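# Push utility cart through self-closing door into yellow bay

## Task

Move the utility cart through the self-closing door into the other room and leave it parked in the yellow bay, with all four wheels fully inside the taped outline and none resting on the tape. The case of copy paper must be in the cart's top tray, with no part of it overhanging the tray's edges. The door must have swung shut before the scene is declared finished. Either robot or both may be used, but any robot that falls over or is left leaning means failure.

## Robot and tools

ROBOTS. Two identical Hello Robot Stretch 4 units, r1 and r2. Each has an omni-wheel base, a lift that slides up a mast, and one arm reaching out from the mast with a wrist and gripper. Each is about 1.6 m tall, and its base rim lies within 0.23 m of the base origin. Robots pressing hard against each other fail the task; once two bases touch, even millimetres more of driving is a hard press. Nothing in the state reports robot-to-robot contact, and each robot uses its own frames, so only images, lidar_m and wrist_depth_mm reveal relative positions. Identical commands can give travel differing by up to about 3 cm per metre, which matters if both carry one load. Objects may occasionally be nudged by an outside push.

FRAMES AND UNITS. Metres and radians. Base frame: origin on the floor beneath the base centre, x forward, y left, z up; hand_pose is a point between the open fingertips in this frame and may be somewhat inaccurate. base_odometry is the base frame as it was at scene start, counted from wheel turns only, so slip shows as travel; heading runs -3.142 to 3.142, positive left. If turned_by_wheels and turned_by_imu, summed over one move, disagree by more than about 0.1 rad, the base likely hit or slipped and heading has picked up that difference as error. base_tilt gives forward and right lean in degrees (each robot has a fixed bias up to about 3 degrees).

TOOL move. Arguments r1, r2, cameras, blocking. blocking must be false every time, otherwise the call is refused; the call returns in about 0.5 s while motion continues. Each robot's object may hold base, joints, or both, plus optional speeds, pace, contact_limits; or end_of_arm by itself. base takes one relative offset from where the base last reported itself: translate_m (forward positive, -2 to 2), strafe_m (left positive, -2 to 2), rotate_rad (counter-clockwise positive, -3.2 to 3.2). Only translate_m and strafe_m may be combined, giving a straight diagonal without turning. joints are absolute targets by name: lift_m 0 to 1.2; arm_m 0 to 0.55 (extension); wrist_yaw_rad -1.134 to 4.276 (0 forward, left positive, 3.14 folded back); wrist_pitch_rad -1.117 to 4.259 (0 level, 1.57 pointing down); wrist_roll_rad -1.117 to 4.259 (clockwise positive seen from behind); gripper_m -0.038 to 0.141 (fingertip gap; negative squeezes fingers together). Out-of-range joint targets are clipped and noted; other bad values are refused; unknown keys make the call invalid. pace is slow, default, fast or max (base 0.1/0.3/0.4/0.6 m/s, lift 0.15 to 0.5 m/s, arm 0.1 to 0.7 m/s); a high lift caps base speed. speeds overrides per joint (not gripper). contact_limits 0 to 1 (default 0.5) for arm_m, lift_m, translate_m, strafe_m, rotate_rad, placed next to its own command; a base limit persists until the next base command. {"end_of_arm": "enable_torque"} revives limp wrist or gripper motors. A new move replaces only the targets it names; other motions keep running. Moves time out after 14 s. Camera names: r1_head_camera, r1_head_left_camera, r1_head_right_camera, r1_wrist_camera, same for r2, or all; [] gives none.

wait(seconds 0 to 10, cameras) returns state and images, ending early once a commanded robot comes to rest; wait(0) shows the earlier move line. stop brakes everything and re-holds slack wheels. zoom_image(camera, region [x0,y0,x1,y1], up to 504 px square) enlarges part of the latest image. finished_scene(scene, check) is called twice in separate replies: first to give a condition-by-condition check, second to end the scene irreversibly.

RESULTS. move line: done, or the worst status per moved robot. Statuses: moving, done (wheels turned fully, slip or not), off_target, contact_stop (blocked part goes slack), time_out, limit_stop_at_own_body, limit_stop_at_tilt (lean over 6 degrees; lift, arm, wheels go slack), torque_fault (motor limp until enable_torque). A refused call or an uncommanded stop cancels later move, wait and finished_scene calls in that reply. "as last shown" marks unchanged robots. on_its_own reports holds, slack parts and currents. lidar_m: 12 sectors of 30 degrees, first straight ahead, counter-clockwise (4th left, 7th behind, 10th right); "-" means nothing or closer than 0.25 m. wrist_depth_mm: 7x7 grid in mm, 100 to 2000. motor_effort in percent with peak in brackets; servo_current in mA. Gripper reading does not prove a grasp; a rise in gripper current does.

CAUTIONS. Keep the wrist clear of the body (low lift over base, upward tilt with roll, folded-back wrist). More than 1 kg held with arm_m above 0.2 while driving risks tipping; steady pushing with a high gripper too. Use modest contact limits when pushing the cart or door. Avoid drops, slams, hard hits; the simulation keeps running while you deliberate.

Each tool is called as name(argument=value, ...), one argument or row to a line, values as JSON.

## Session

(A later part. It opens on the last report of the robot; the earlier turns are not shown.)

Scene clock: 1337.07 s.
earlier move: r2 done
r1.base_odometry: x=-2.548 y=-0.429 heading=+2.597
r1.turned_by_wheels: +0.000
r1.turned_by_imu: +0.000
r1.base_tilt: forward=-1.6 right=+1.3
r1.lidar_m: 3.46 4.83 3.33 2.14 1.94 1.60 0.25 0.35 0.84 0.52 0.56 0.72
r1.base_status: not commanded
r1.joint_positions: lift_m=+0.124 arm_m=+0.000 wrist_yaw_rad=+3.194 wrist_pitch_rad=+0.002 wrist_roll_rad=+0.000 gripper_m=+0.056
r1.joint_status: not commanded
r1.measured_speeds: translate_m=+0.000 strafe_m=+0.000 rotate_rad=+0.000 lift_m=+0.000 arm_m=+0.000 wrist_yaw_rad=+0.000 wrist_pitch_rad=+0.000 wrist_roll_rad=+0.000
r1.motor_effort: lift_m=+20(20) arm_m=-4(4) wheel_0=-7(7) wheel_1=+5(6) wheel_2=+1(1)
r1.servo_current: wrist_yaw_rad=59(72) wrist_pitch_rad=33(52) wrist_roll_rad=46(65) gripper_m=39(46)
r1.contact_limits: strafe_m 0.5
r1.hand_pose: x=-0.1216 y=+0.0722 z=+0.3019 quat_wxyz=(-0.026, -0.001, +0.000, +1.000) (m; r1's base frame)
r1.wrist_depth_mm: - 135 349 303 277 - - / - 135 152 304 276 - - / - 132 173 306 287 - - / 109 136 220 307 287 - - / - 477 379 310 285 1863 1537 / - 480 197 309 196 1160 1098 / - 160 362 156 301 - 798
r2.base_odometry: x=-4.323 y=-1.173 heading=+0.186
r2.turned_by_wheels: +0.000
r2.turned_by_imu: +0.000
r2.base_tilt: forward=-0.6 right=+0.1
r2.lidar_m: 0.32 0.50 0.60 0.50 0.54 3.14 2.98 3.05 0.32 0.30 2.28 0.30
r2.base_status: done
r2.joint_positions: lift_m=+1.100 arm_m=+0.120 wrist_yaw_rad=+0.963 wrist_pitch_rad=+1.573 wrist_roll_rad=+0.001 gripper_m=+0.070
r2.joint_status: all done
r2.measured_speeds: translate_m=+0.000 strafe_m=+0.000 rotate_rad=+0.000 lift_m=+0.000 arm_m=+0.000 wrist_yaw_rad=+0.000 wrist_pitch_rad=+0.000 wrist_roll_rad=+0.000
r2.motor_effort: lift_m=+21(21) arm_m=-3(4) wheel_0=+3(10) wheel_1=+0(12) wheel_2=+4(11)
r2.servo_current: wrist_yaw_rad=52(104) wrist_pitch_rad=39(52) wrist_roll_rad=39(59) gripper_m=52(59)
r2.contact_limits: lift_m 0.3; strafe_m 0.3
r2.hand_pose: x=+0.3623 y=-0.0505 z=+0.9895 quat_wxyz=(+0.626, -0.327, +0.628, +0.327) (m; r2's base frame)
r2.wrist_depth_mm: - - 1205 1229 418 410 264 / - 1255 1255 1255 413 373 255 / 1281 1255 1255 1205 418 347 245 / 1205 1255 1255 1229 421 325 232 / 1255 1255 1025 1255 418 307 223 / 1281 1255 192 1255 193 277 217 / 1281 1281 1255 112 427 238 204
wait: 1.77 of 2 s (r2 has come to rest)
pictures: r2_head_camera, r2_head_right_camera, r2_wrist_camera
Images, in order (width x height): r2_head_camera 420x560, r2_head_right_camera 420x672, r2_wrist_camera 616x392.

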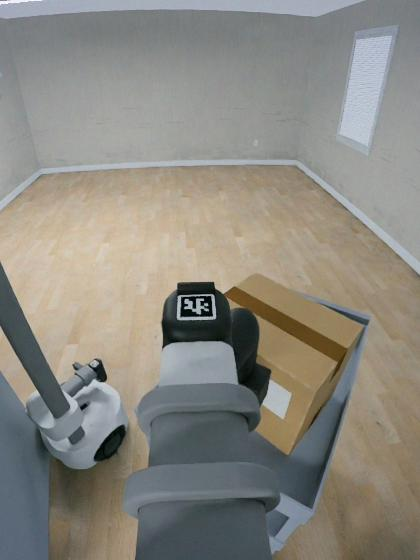

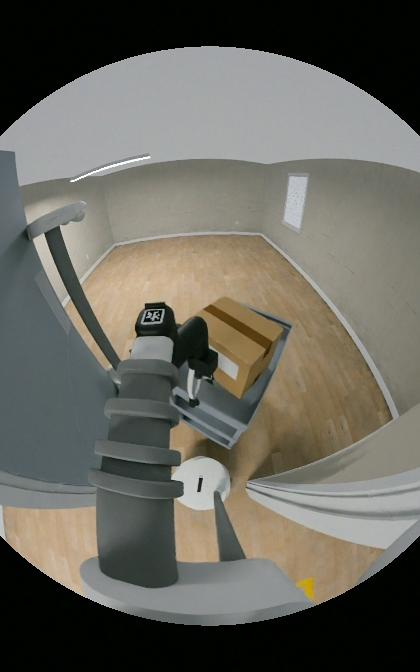

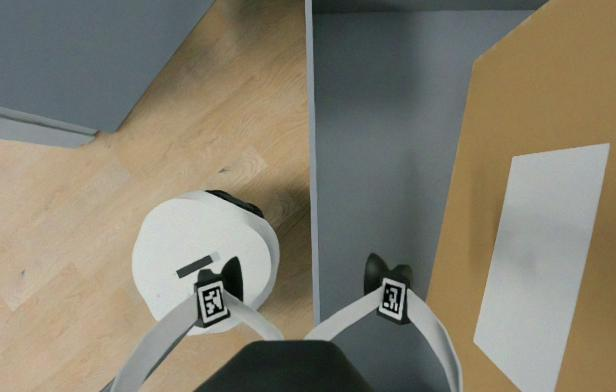

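move(
  blocking=false,
  r2={"base": {"translate_m": 0.01, "strafe_m": -0.008}, "joints": {"wrist_yaw_rad": 0.975}, "pace": "slow"},
  cameras=[],
)

wait(
  seconds=2,
  cameras=["r2_wrist_camera"],
)

Scene clock: 1348.73 s.
move: r2 moving
r1.base_odometry: x=-2.548 y=-0.429 heading=+2.597
r1.turned_by_wheels: +0.000
r1.turned_by_imu: +0.000
r1.base_tilt: forward=-1.6 right=+1.3
r1.lidar_m: 3.48 4.82 3.30 2.13 1.92 1.63 0.25 0.34 0.83 0.50 0.53 0.76
r1.base_status: not commanded
r1.joint_positions: lift_m=+0.124 arm_m=+0.000 wrist_yaw_rad=+3.194 wrist_pitch_rad=+0.002 wrist_roll_rad=+0.000 gripper_m=+0.056
r1.joint_status: not commanded
r1.measured_speeds: translate_m=+0.000 strafe_m=+0.000 rotate_rad=+0.000 lift_m=+0.000 arm_m=+0.000 wrist_yaw_rad=+0.000 wrist_pitch_rad=+0.000 wrist_roll_rad=+0.000
r1.motor_effort: lift_m=+19(20) arm_m=-4(4) wheel_0=-7(7) wheel_1=+6(6) wheel_2=+1(1)
r1.servo_current: wrist_yaw_rad=59(59) wrist_pitch_rad=39(46) wrist_roll_rad=52(59) gripper_m=46(46)
r1.contact_limits: strafe_m 0.5
r1.hand_pose: x=-0.1216 y=+0.0722 z=+0.3019 quat_wxyz=(-0.026, -0.001, +0.000, +1.000) (m; r1's base frame)
r1.wrist_depth_mm: - 135 349 303 277 - - / - 135 152 304 277 - - / - 132 173 307 289 - - / 109 136 220 307 287 - - / - 480 379 309 287 1808 1537 / - 480 196 310 195 1138 1118 / - 160 362 156 300 - 788
r2.base_odometry: x=-4.314 y=-1.178 heading=+0.185
r2.turned_by_wheels: +0.000
r2.turned_by_imu: +0.000
r2.base_tilt: forward=-0.7 right=+0.1
r2.lidar_m: 0.30 0.49 0.59 0.51 0.57 3.14 2.95 3.05 0.30 0.30 2.29 0.29
r2.base_status: translate_m moving; strafe_m moving
r2.joint_positions: lift_m=+1.100 arm_m=+0.120 wrist_yaw_rad=+0.972 wrist_pitch_rad=+1.573 wrist_roll_rad=+0.001 gripper_m=+0.070
r2.joint_status: all done
r2.measured_speeds: translate_m=+0.016 strafe_m=-0.013 rotate_rad=+0.000 lift_m=+0.000 arm_m=+0.000 wrist_yaw_rad=+0.000 wrist_pitch_rad=+0.000 wrist_roll_rad=+0.000
r2.motor_effort: lift_m=+21(21) arm_m=-4(4) wheel_0=+4(12) wheel_1=-3(4) wheel_2=-5(9)
r2.servo_current: wrist_yaw_rad=52(65) wrist_pitch_rad=39(46) wrist_roll_rad=39(59) gripper_m=52(52)
r2.contact_limits: lift_m 0.3
r2.hand_pose: x=+0.3627 y=-0.0499 z=+0.9895 quat_wxyz=(+0.625, -0.330, +0.626, +0.329) (m; r2's base frame)
r2.wrist_depth_mm: - - 1229 421 415 413 253 / - 1255 1255 418 415 353 239 / 1255 1255 1229 1229 421 327 229 / 1281 1255 1255 1229 421 304 218 / 1255 1255 1042 1008 424 281 206 / 1255 1255 192 427 193 263 196 / 1281 1255 1255 112 424 224 189
pictures: none
No camera images: "cameras" was empty.

Scene clock: 1349.20 s.
earlier move: r2 done
r1.base_odometry: x=-2.548 y=-0.429 heading=+2.597
r1.turned_by_wheels: +0.000
r1.turned_by_imu: +0.000
r1.base_tilt: forward=-1.6 right=+1.2
r1.lidar_m: 3.44 4.82 3.27 2.16 1.94 1.63 0.25 0.35 0.84 0.52 0.55 0.76
r1.base_status: not commanded
r1.joint_positions: lift_m=+0.124 arm_m=+0.000 wrist_yaw_rad=+3.194 wrist_pitch_rad=+0.002 wrist_roll_rad=+0.000 gripper_m=+0.056
r1.joint_status: not commanded
r1.measured_speeds: translate_m=+0.000 strafe_m=+0.000 rotate_rad=+0.000 lift_m=+0.000 arm_m=+0.000 wrist_yaw_rad=+0.000 wrist_pitch_rad=+0.000 wrist_roll_rad=+0.000
r1.motor_effort: lift_m=+20(20) arm_m=-4(4) wheel_0=-7(7) wheel_1=+6(6) wheel_2=+1(1)
r1.servo_current: wrist_yaw_rad=52(65) wrist_pitch_rad=39(46) wrist_roll_rad=39(59) gripper_m=39(46)
r1.contact_limits: strafe_m 0.5
r1.hand_pose: x=-0.1216 y=+0.0722 z=+0.3019 quat_wxyz=(-0.026, -0.001, +0.000, +1.000) (m; r1's base frame)
r1.wrist_depth_mm: - 135 349 303 277 - - / - 135 152 304 276 - - / - 132 173 306 287 - - / 109 136 220 307 286 - - / - 477 382 309 287 1808 1576 / - 488 196 310 195 1160 1118 / - 159 364 156 300 - 798
r2.base_odometry: x=-4.312 y=-1.179 heading=+0.185
r2.turned_by_wheels: +0.000
r2.turned_by_imu: +0.000
r2.base_tilt: forward=-0.6 right=+0.1
r2.lidar_m: 0.32 0.47 0.60 0.48 0.55 3.14 2.98 3.04 0.31 0.28 2.28 0.28
r2.base_status: done
r2.joint_positions: lift_m=+1.100 arm_m=+0.120 wrist_yaw_rad=+0.972 wrist_pitch_rad=+1.573 wrist_roll_rad=+0.001 gripper_m=+0.070
r2.joint_status: all done
r2.measured_speeds: translate_m=+0.000 strafe_m=+0.000 rotate_rad=+0.000 lift_m=+0.000 arm_m=+0.000 wrist_yaw_rad=+0.000 wrist_pitch_rad=+0.000 wrist_roll_rad=+0.000
r2.motor_effort: lift_m=+21(21) arm_m=-3(4) wheel_0=+5(12) wheel_1=-3(5) wheel_2=-5(9)
r2.servo_current: wrist_yaw_rad=59(65) wrist_pitch_rad=39(46) wrist_roll_rad=39(59) gripper_m=46(59)
r2.contact_limits: lift_m 0.3
r2.hand_pose: x=+0.3627 y=-0.0499 z=+0.9895 quat_wxyz=(+0.625, -0.330, +0.626, +0.329) (m; r2's base frame)
r2.wrist_depth_mm: - - 1205 418 413 410 247 / - 1229 1255 418 418 343 237 / 1281 1255 1229 421 418 324 224 / 1255 1255 1255 424 421 298 216 / 1255 1281 1042 430 421 278 202 / 1281 1255 193 427 192 250 194 / 1281 1308 1281 112 424 220 186
wait: 0.47 of 2 s (r2 has come to rest)
pictures: r2_wrist_camera
Images, in order (width x height): r2_wrist_camera 616x392.

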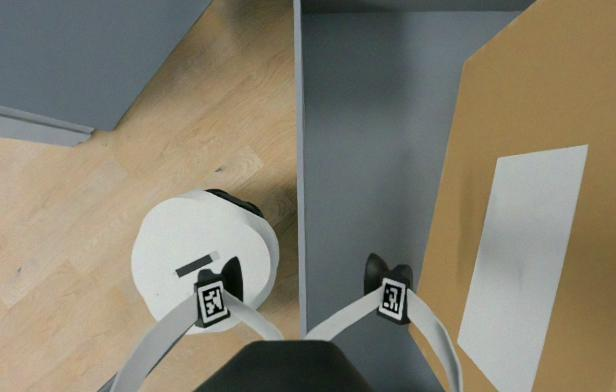

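move(
  blocking=false,
  r2={"joints": {"lift_m": 0.965}, "contact_limits": {"lift_m": 0.2}, "pace": "slow"},
  cameras=[],
)

wait(
  seconds=3,
  cameras=["r2_wrist_camera"],
)

Scene clock: 1364.67 s.
move: r2 moving
r1.base_odometry: x=-2.548 y=-0.429 heading=+2.597
r1.turned_by_wheels: +0.000
r1.turned_by_imu: +0.000
r1.base_tilt: forward=-1.6 right=+1.3
r1.lidar_m: 3.48 4.83 3.29 2.16 1.93 1.61 0.25 0.34 0.82 0.51 0.54 0.74
r1.base_status: not commanded
r1.joint_positions: lift_m=+0.124 arm_m=+0.000 wrist_yaw_rad=+3.194 wrist_pitch_rad=+0.002 wrist_roll_rad=+0.000 gripper_m=+0.056
r1.joint_status: not commanded
r1.measured_speeds: translate_m=+0.000 strafe_m=+0.000 rotate_rad=+0.000 lift_m=+0.000 arm_m=+0.000 wrist_yaw_rad=+0.000 wrist_pitch_rad=+0.000 wrist_roll_rad=+0.000
r1.motor_effort: lift_m=+19(20) arm_m=-4(4) wheel_0=-7(7) wheel_1=+5(6) wheel_2=+1(1)
r1.servo_current: wrist_yaw_rad=39(59) wrist_pitch_rad=46(52) wrist_roll_rad=52(65) gripper_m=39(46)
r1.contact_limits: strafe_m 0.5
r1.hand_pose: x=-0.1216 y=+0.0722 z=+0.3019 quat_wxyz=(-0.026, -0.001, +0.000, +1.000) (m; r1's base frame)
r1.wrist_depth_mm: - 135 349 303 277 - - / - 135 152 306 277 - - / - 132 173 306 287 - - / 109 136 220 309 287 - - / - 477 379 309 287 1808 1537 / - 484 196 310 196 1160 1098 / - 160 362 156 301 - 788
r2.base_odometry: x=-4.312 y=-1.179 heading=+0.185
r2.turned_by_wheels: +0.000
r2.turned_by_imu: +0.000
r2.base_tilt: forward=-0.7 right=+0.0
r2.lidar_m: 0.32 0.43 0.61 0.52 0.54 3.15 2.98 3.06 0.29 0.28 2.26 0.29
r2.base_status: not commanded
r2.joint_positions: lift_m=+1.075 arm_m=+0.120 wrist_yaw_rad=+0.972 wrist_pitch_rad=+1.573 wrist_roll_rad=+0.001 gripper_m=+0.070
r2.joint_status: lift_m moving
r2.measured_speeds: translate_m=+0.000 strafe_m=+0.000 rotate_rad=+0.000 lift_m=-0.097 arm_m=+0.000 wrist_yaw_rad=+0.000 wrist_pitch_rad=+0.000 wrist_roll_rad=+0.000
r2.motor_effort: lift_m=+14(19) arm_m=-4(4) wheel_0=+5(5) wheel_1=-3(4) wheel_2=-5(5)
r2.servo_current: wrist_yaw_rad=46(52) wrist_pitch_rad=46(46) wrist_roll_rad=52(59) gripper_m=52(59)
r2.contact_limits: lift_m 0.2
r2.hand_pose: x=+0.3627 y=-0.0499 z=+0.9648 quat_wxyz=(+0.625, -0.330, +0.626, +0.330) (m; r2's base frame)
r2.wrist_depth_mm: - - 1182 397 394 389 245 / - 1182 1229 397 397 343 237 / 1205 1229 1229 399 394 319 224 / 1255 1229 1205 402 397 298 215 / 1229 1025 1008 402 402 279 202 / 1255 1255 192 407 193 253 193 / 1281 1281 1205 112 402 220 186
pictures: none
No camera images: "cameras" was empty.

Scene clock: 1366.10 s.
earlier move: r2 done
r1.base_odometry: x=-2.548 y=-0.429 heading=+2.597
r1.turned_by_wheels: +0.000
r1.turned_by_imu: +0.000
r1.base_tilt: forward=-1.6 right=+1.3
r1.lidar_m: 3.45 4.82 3.28 2.15 1.94 1.63 0.25 0.30 0.80 0.52 0.55 0.75
r1.base_status: not commanded
r1.joint_positions: lift_m=+0.124 arm_m=+0.000 wrist_yaw_rad=+3.194 wrist_pitch_rad=+0.002 wrist_roll_rad=+0.000 gripper_m=+0.056
r1.joint_status: not commanded
r1.measured_speeds: translate_m=+0.000 strafe_m=+0.000 rotate_rad=+0.000 lift_m=+0.000 arm_m=+0.000 wrist_yaw_rad=+0.000 wrist_pitch_rad=+0.000 wrist_roll_rad=+0.000
r1.motor_effort: lift_m=+19(20) arm_m=-4(4) wheel_0=-6(7) wheel_1=+6(6) wheel_2=+1(1)
r1.servo_current: wrist_yaw_rad=52(65) wrist_pitch_rad=33(52) wrist_roll_rad=46(65) gripper_m=46(46)
r1.contact_limits: strafe_m 0.5
r1.hand_pose: x=-0.1216 y=+0.0722 z=+0.3019 quat_wxyz=(-0.026, -0.001, +0.000, +1.000) (m; r1's base frame)
r1.wrist_depth_mm: - 135 349 303 278 - - / - 135 152 304 276 - - / - 132 173 306 289 - - / 109 135 220 307 287 - - / - 477 379 310 287 1808 1576 / - 484 197 310 196 1160 1118 / - 159 362 156 300 - 788
r2.base_odometry: x=-4.312 y=-1.179 heading=+0.185
r2.turned_by_wheels: +0.000
r2.turned_by_imu: +0.000
r2.base_tilt: forward=-0.6 right=+0.1
r2.lidar_m: 0.29 0.50 0.60 0.51 0.55 3.14 2.99 3.06 0.30 0.30 2.27 0.30
r2.base_status: not commanded
r2.joint_positions: lift_m=+0.965 arm_m=+0.120 wrist_yaw_rad=+0.972 wrist_pitch_rad=+1.573 wrist_roll_rad=+0.001 gripper_m=+0.070
r2.joint_status: all done
r2.measured_speeds: translate_m=+0.000 strafe_m=+0.000 rotate_rad=+0.000 lift_m=+0.000 arm_m=+0.000 wrist_yaw_rad=+0.000 wrist_pitch_rad=+0.000 wrist_roll_rad=+0.000
r2.motor_effort: lift_m=+14(19) arm_m=-3(4) wheel_0=+4(5) wheel_1=-3(4) wheel_2=-5(5)
r2.servo_current: wrist_yaw_rad=52(65) wrist_pitch_rad=39(52) wrist_roll_rad=52(59) gripper_m=59(59)
r2.contact_limits: lift_m 0.2
r2.hand_pose: x=+0.3627 y=-0.0498 z=+0.8552 quat_wxyz=(+0.625, -0.330, +0.626, +0.330) (m; r2's base frame)
r2.wrist_depth_mm: - 1098 1118 283 281 278 248 / - 1118 1078 283 283 281 237 / 1118 1098 1098 286 285 282 227 / 1118 1118 1118 289 286 285 218 / 1118 904 891 289 286 283 202 / 1118 904 192 289 193 253 195 / 1138 1138 1118 112 290 221 185
wait: 1.43 of 3 s (r2 has come to rest)
pictures: r2_wrist_camera
Images, in order (width x height): r2_wrist_camera 616x392.

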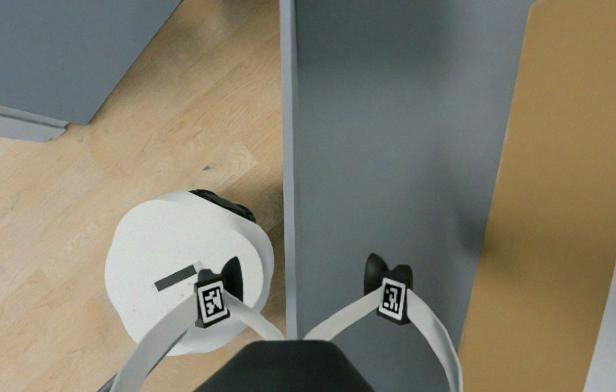

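move(
  blocking=false,
  r2={"joints": {"gripper_m": -0.03}},
  cameras=[],
)

wait(
  seconds=3,
  cameras=["r2_wrist_camera", "r2_head_camera"],
)

Scene clock: 1372.27 s.
move: r2 moving
r1.base_odometry: x=-2.548 y=-0.429 heading=+2.597
r1.turned_by_wheels: +0.000
r1.turned_by_imu: +0.000
r1.base_tilt: forward=-1.6 right=+1.3
r1.lidar_m: 3.46 4.82 3.33 2.14 1.92 1.62 0.25 0.34 0.82 0.51 0.56 0.73
r1.base_status: not commanded
r1.joint_positions: lift_m=+0.124 arm_m=+0.000 wrist_yaw_rad=+3.194 wrist_pitch_rad=+0.002 wrist_roll_rad=+0.000 gripper_m=+0.056
r1.joint_status: not commanded
r1.measured_speeds: translate_m=+0.000 strafe_m=+0.000 rotate_rad=+0.000 lift_m=+0.000 arm_m=+0.000 wrist_yaw_rad=+0.000 wrist_pitch_rad=+0.000 wrist_roll_rad=+0.000
r1.motor_effort: lift_m=+20(20) arm_m=-4(4) wheel_0=-6(7) wheel_1=+6(6) wheel_2=+1(1)
r1.servo_current: wrist_yaw_rad=52(59) wrist_pitch_rad=33(52) wrist_roll_rad=46(52) gripper_m=46(46)
r1.contact_limits: strafe_m 0.5
r1.hand_pose: x=-0.1216 y=+0.0722 z=+0.3019 quat_wxyz=(-0.026, -0.001, +0.000, +1.000) (m; r1's base frame)
r1.wrist_depth_mm: - 135 349 303 277 - - / - 135 152 304 277 - - / - 132 174 306 287 - - / 109 136 220 309 287 - - / - 477 382 309 286 1863 1537 / - 484 196 310 196 1160 1118 / - 159 364 156 300 - 798
r2.base_odometry: x=-4.312 y=-1.179 heading=+0.185
r2.turned_by_wheels: +0.000
r2.turned_by_imu: +0.000
r2.base_tilt: forward=-0.7 right=+0.1
r2.lidar_m: 0.31 0.47 0.60 0.52 0.55 3.15 2.97 3.05 0.30 0.31 2.28 0.27
r2.base_status: not commanded
r2.joint_positions: lift_m=+0.965 arm_m=+0.120 wrist_yaw_rad=+0.972 wrist_pitch_rad=+1.573 wrist_roll_rad=+0.001 gripper_m=+0.051
r2.joint_status: gripper_m moving
r2.measured_speeds: translate_m=+0.000 strafe_m=+0.000 rotate_rad=+0.000 lift_m=+0.000 arm_m=+0.000 wrist_yaw_rad=+0.000 wrist_pitch_rad=+0.000 wrist_roll_rad=+0.000
r2.motor_effort: lift_m=+13(14) arm_m=-3(4) wheel_0=+5(5) wheel_1=-3(4) wheel_2=-5(5)
r2.servo_current: wrist_yaw_rad=39(52) wrist_pitch_rad=39(46) wrist_roll_rad=39(65) gripper_m=124(124)
r2.contact_limits: lift_m 0.2
r2.hand_pose: x=+0.3627 y=-0.0498 z=+0.8552 quat_wxyz=(+0.625, -0.330, +0.626, +0.330) (m; r2's base frame)
r2.wrist_depth_mm: - 1098 1078 283 282 279 247 / - 1138 1078 285 283 281 237 / 1118 1098 1098 285 285 282 226 / 1118 1118 1098 287 286 285 218 / 1160 891 878 290 289 286 204 / 1118 904 194 289 198 257 195 / 1138 1138 1138 112 290 222 185
pictures: none
No camera images: "cameras" was empty.

Scene clock: 1373.47 s.
earlier move: r2 done
r1.base_odometry: x=-2.548 y=-0.429 heading=+2.597
r1.turned_by_wheels: +0.000
r1.turned_by_imu: +0.000
r1.base_tilt: forward=-1.6 right=+1.3
r1.lidar_m: 3.46 4.82 3.30 2.15 1.91 1.60 0.25 0.35 0.83 0.52 0.55 0.76
r1.base_status: not commanded
r1.joint_positions: lift_m=+0.124 arm_m=+0.000 wrist_yaw_rad=+3.194 wrist_pitch_rad=+0.002 wrist_roll_rad=+0.000 gripper_m=+0.056
r1.joint_status: not commanded
r1.measured_speeds: translate_m=+0.000 strafe_m=+0.000 rotate_rad=+0.000 lift_m=+0.000 arm_m=+0.000 wrist_yaw_rad=+0.000 wrist_pitch_rad=+0.000 wrist_roll_rad=+0.000
r1.motor_effort: lift_m=+20(20) arm_m=-4(4) wheel_0=-7(7) wheel_1=+6(6) wheel_2=+1(1)
r1.servo_current: wrist_yaw_rad=39(65) wrist_pitch_rad=39(52) wrist_roll_rad=39(72) gripper_m=39(46)
r1.contact_limits: strafe_m 0.5
r1.hand_pose: x=-0.1216 y=+0.0722 z=+0.3019 quat_wxyz=(-0.026, -0.001, +0.000, +1.000) (m; r1's base frame)
r1.wrist_depth_mm: - 135 349 303 277 - - / - 135 152 306 276 - - / - 132 174 306 289 - - / 109 136 220 309 287 - - / - 477 382 309 286 1808 1537 / - 480 196 309 195 1138 1118 / - 159 364 156 300 - 798
r2.base_odometry: x=-4.312 y=-1.179 heading=+0.186
r2.turned_by_wheels: +0.000
r2.turned_by_imu: +0.000
r2.base_tilt: forward=-0.7 right=+0.1
r2.lidar_m: 0.33 0.50 0.59 0.50 0.58 3.13 2.97 3.04 0.30 0.28 2.26 0.29
r2.base_status: not commanded
r2.joint_positions: lift_m=+0.965 arm_m=+0.120 wrist_yaw_rad=+0.972 wrist_pitch_rad=+1.573 wrist_roll_rad=+0.001 gripper_m=-0.028
r2.joint_status: all done
r2.measured_speeds: translate_m=+0.000 strafe_m=+0.000 rotate_rad=+0.000 lift_m=+0.000 arm_m=+0.000 wrist_yaw_rad=+0.000 wrist_pitch_rad=+0.000 wrist_roll_rad=+0.000
r2.motor_effort: lift_m=+17(17) arm_m=-4(4) wheel_0=+5(5) wheel_1=-3(4) wheel_2=-5(5)
r2.servo_current: wrist_yaw_rad=46(59) wrist_pitch_rad=39(52) wrist_roll_rad=52(65) gripper_m=124(221)
r2.contact_limits: lift_m 0.2
r2.hand_pose: x=+0.3627 y=-0.0498 z=+0.8549 quat_wxyz=(+0.625, -0.330, +0.626, +0.330) (m; r2's base frame)
r2.wrist_depth_mm: - 1078 1078 281 277 276 255 / - 1098 1078 281 278 277 243 / 1118 1078 1078 282 282 278 232 / 1118 1098 1078 283 281 279 222 / 1118 917 891 286 286 279 211 / 1138 917 185 201 183 265 202 / 1160 1118 1118 112 289 228 -
wait: 1.20 of 3 s (r2 has come to rest)
pictures: r2_head_camera, r2_wrist_camera
Images, in order (width x height): r2_head_camera 420x560, r2_wrist_camera 616x392.

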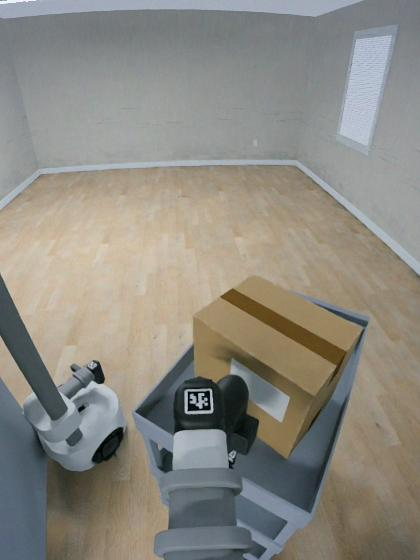

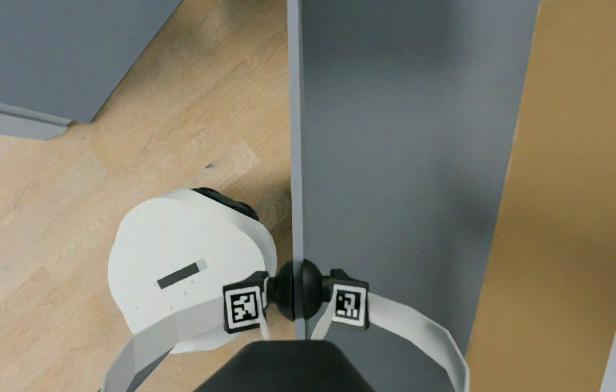

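move(
  blocking=false,
  r2={"base": {"translate_m": -0.15, "strafe_m": 0.105}, "contact_limits": {"translate_m": 0.5}, "pace": "slow"},
  cameras=[],
)

wait(
  seconds=4,
  cameras=["r2_wrist_camera", "r2_head_camera", "r1_head_camera"],
)

Scene clock: 1432.57 s.
move: r2 moving
r1.base_odometry: x=-2.548 y=-0.429 heading=+2.597
r1.turned_by_wheels: +0.000
r1.turned_by_imu: +0.000
r1.base_tilt: forward=-1.6 right=+1.3
r1.lidar_m: 3.48 4.82 3.28 2.14 1.93 1.60 0.25 0.34 0.85 0.50 0.56 0.78
r1.base_status: not commanded
r1.joint_positions: lift_m=+0.124 arm_m=+0.000 wrist_yaw_rad=+3.194 wrist_pitch_rad=+0.002 wrist_roll_rad=+0.000 gripper_m=+0.056
r1.joint_status: not commanded
r1.measured_speeds: translate_m=+0.000 strafe_m=+0.000 rotate_rad=+0.000 lift_m=+0.000 arm_m=+0.000 wrist_yaw_rad=+0.000 wrist_pitch_rad=+0.000 wrist_roll_rad=+0.000
r1.motor_effort: lift_m=+20(20) arm_m=-4(4) wheel_0=-7(7) wheel_1=+6(6) wheel_2=+1(1)
r1.servo_current: wrist_yaw_rad=39(65) wrist_pitch_rad=46(46) wrist_roll_rad=52(59) gripper_m=46(52)
r1.contact_limits: strafe_m 0.5
r1.hand_pose: x=-0.1216 y=+0.0722 z=+0.3019 quat_wxyz=(-0.026, -0.001, +0.000, +1.000) (m; r1's base frame)
r1.wrist_depth_mm: - 135 349 303 277 - - / - 135 152 304 277 - - / - 132 174 306 289 - - / 109 136 220 306 286 - - / - 480 382 309 286 1808 1537 / - 484 196 312 195 1138 1098 / - 159 364 156 300 - 798
r2.base_odometry: x=-4.324 y=-1.174 heading=+0.186
r2.turned_by_wheels: +0.000
r2.turned_by_imu: +0.001
r2.base_tilt: forward=-0.6 right=+0.1
r2.lidar_m: 0.34 0.48 0.58 0.50 0.56 3.15 2.96 3.06 0.32 0.31 2.30 0.29
r2.base_status: translate_m moving; strafe_m moving
r2.joint_positions: lift_m=+0.965 arm_m=+0.120 wrist_yaw_rad=+0.972 wrist_pitch_rad=+1.573 wrist_roll_rad=+0.001 gripper_m=-0.028
r2.joint_status: not commanded
r2.measured_speeds: translate_m=-0.043 strafe_m=+0.031 rotate_rad=+0.001 lift_m=+0.000 arm_m=+0.000 wrist_yaw_rad=+0.000 wrist_pitch_rad=+0.000 wrist_roll_rad=+0.000
r2.motor_effort: lift_m=+17(17) arm_m=-4(4) wheel_0=-9(10) wheel_1=+5(5) wheel_2=+10(10)
r2.servo_current: wrist_yaw_rad=46(52) wrist_pitch_rad=46(46) wrist_roll_rad=46(52) gripper_m=124(124)
r2.contact_limits: lift_m 0.2; translate_m 0.5
r2.hand_pose: x=+0.3627 y=-0.0498 z=+0.8549 quat_wxyz=(+0.625, -0.330, +0.626, +0.330) (m; r2's base frame)
r2.wrist_depth_mm: - 1098 1098 1078 279 277 266 / - 1118 1098 1078 282 281 254 / 1118 1098 1098 1098 283 282 248 / 1118 1118 1098 1098 283 282 235 / 1118 891 891 287 286 282 223 / 1098 917 183 201 181 273 213 / 1160 1138 - 112 287 239 204
pictures: none
No camera images: "cameras" was empty.

Scene clock: 1435.10 s.
earlier move: r2 done
r1.base_odometry: x=-2.548 y=-0.429 heading=+2.597
r1.turned_by_wheels: +0.000
r1.turned_by_imu: +0.000
r1.base_tilt: forward=-1.6 right=+1.3
r1.lidar_m: 3.48 4.83 3.30 2.14 1.94 1.61 0.25 0.37 0.52 0.52 0.59 2.80
r1.base_status: not commanded
r1.joint_positions: lift_m=+0.124 arm_m=+0.000 wrist_yaw_rad=+3.194 wrist_pitch_rad=+0.002 wrist_roll_rad=+0.000 gripper_m=+0.056
r1.joint_status: not commanded
r1.measured_speeds: translate_m=+0.000 strafe_m=+0.000 rotate_rad=+0.000 lift_m=+0.000 arm_m=+0.000 wrist_yaw_rad=+0.000 wrist_pitch_rad=+0.000 wrist_roll_rad=+0.000
r1.motor_effort: lift_m=+20(20) arm_m=-4(4) wheel_0=-6(7) wheel_1=+6(6) wheel_2=+1(1)
r1.servo_current: wrist_yaw_rad=46(78) wrist_pitch_rad=39(46) wrist_roll_rad=59(65) gripper_m=46(52)
r1.contact_limits: strafe_m 0.5
r1.hand_pose: x=-0.1216 y=+0.0722 z=+0.3019 quat_wxyz=(-0.026, -0.001, +0.000, +1.000) (m; r1's base frame)
r1.wrist_depth_mm: - 135 349 303 278 - - / - 135 152 303 276 - - / - 132 174 306 287 - - / 109 136 220 307 287 - - / - 480 382 310 286 1863 1576 / - 484 196 312 195 1160 1118 / - 160 362 156 300 - 788
r2.base_odometry: x=-4.478 y=-1.104 heading=+0.186
r2.turned_by_wheels: +0.000
r2.turned_by_imu: +0.001
r2.base_tilt: forward=-0.6 right=+0.1
r2.lidar_m: 0.32 0.53 0.44 0.41 2.43 3.01 2.82 2.92 2.46 0.39 0.43 0.28
r2.base_status: done
r2.joint_positions: lift_m=+0.965 arm_m=+0.120 wrist_yaw_rad=+0.974 wrist_pitch_rad=+1.567 wrist_roll_rad=+0.001 gripper_m=-0.029
r2.joint_status: not commanded
r2.measured_speeds: translate_m=+0.000 strafe_m=+0.000 rotate_rad=+0.000 lift_m=+0.000 arm_m=+0.000 wrist_yaw_rad=+0.000 wrist_pitch_rad=+0.000 wrist_roll_rad=+0.000
r2.motor_effort: lift_m=+17(17) arm_m=-4(4) wheel_0=-4(17) wheel_1=+3(6) wheel_2=+9(14)
r2.servo_current: wrist_yaw_rad=46(59) wrist_pitch_rad=39(46) wrist_roll_rad=33(59) gripper_m=104(124)
r2.contact_limits: lift_m 0.2; translate_m 0.5
r2.hand_pose: x=+0.3638 y=-0.0483 z=+0.8549 quat_wxyz=(+0.626, -0.330, +0.624, +0.331) (m; r2's base frame)
r2.wrist_depth_mm: - - 1098 1078 286 285 283 / - - 1098 1098 287 287 282 / 1138 1118 1118 1078 289 286 264 / 1098 1118 1098 1098 287 287 248 / 1160 891 891 1060 289 287 236 / 1138 904 186 204 183 270 216 / 1118 1118 - 112 289 236 200
wait: 2.53 of 4 s (r2 has come to rest)
pictures: r1_head_camera, r2_head_camera, r2_wrist_camera
Images, in order (width x height): r1_head_camera 420x560, r2_head_camera 420x560, r2_wrist_camera 616x392.

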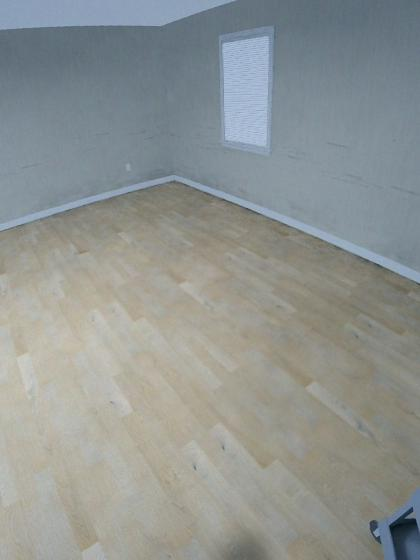

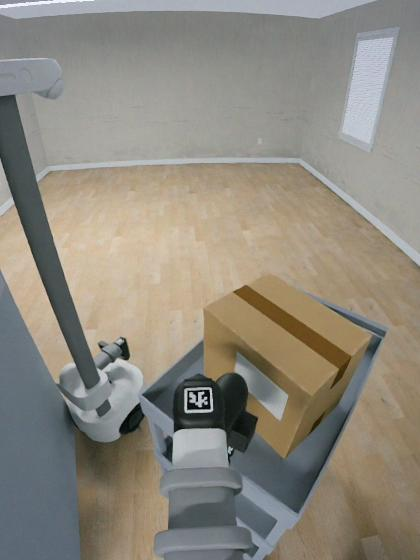

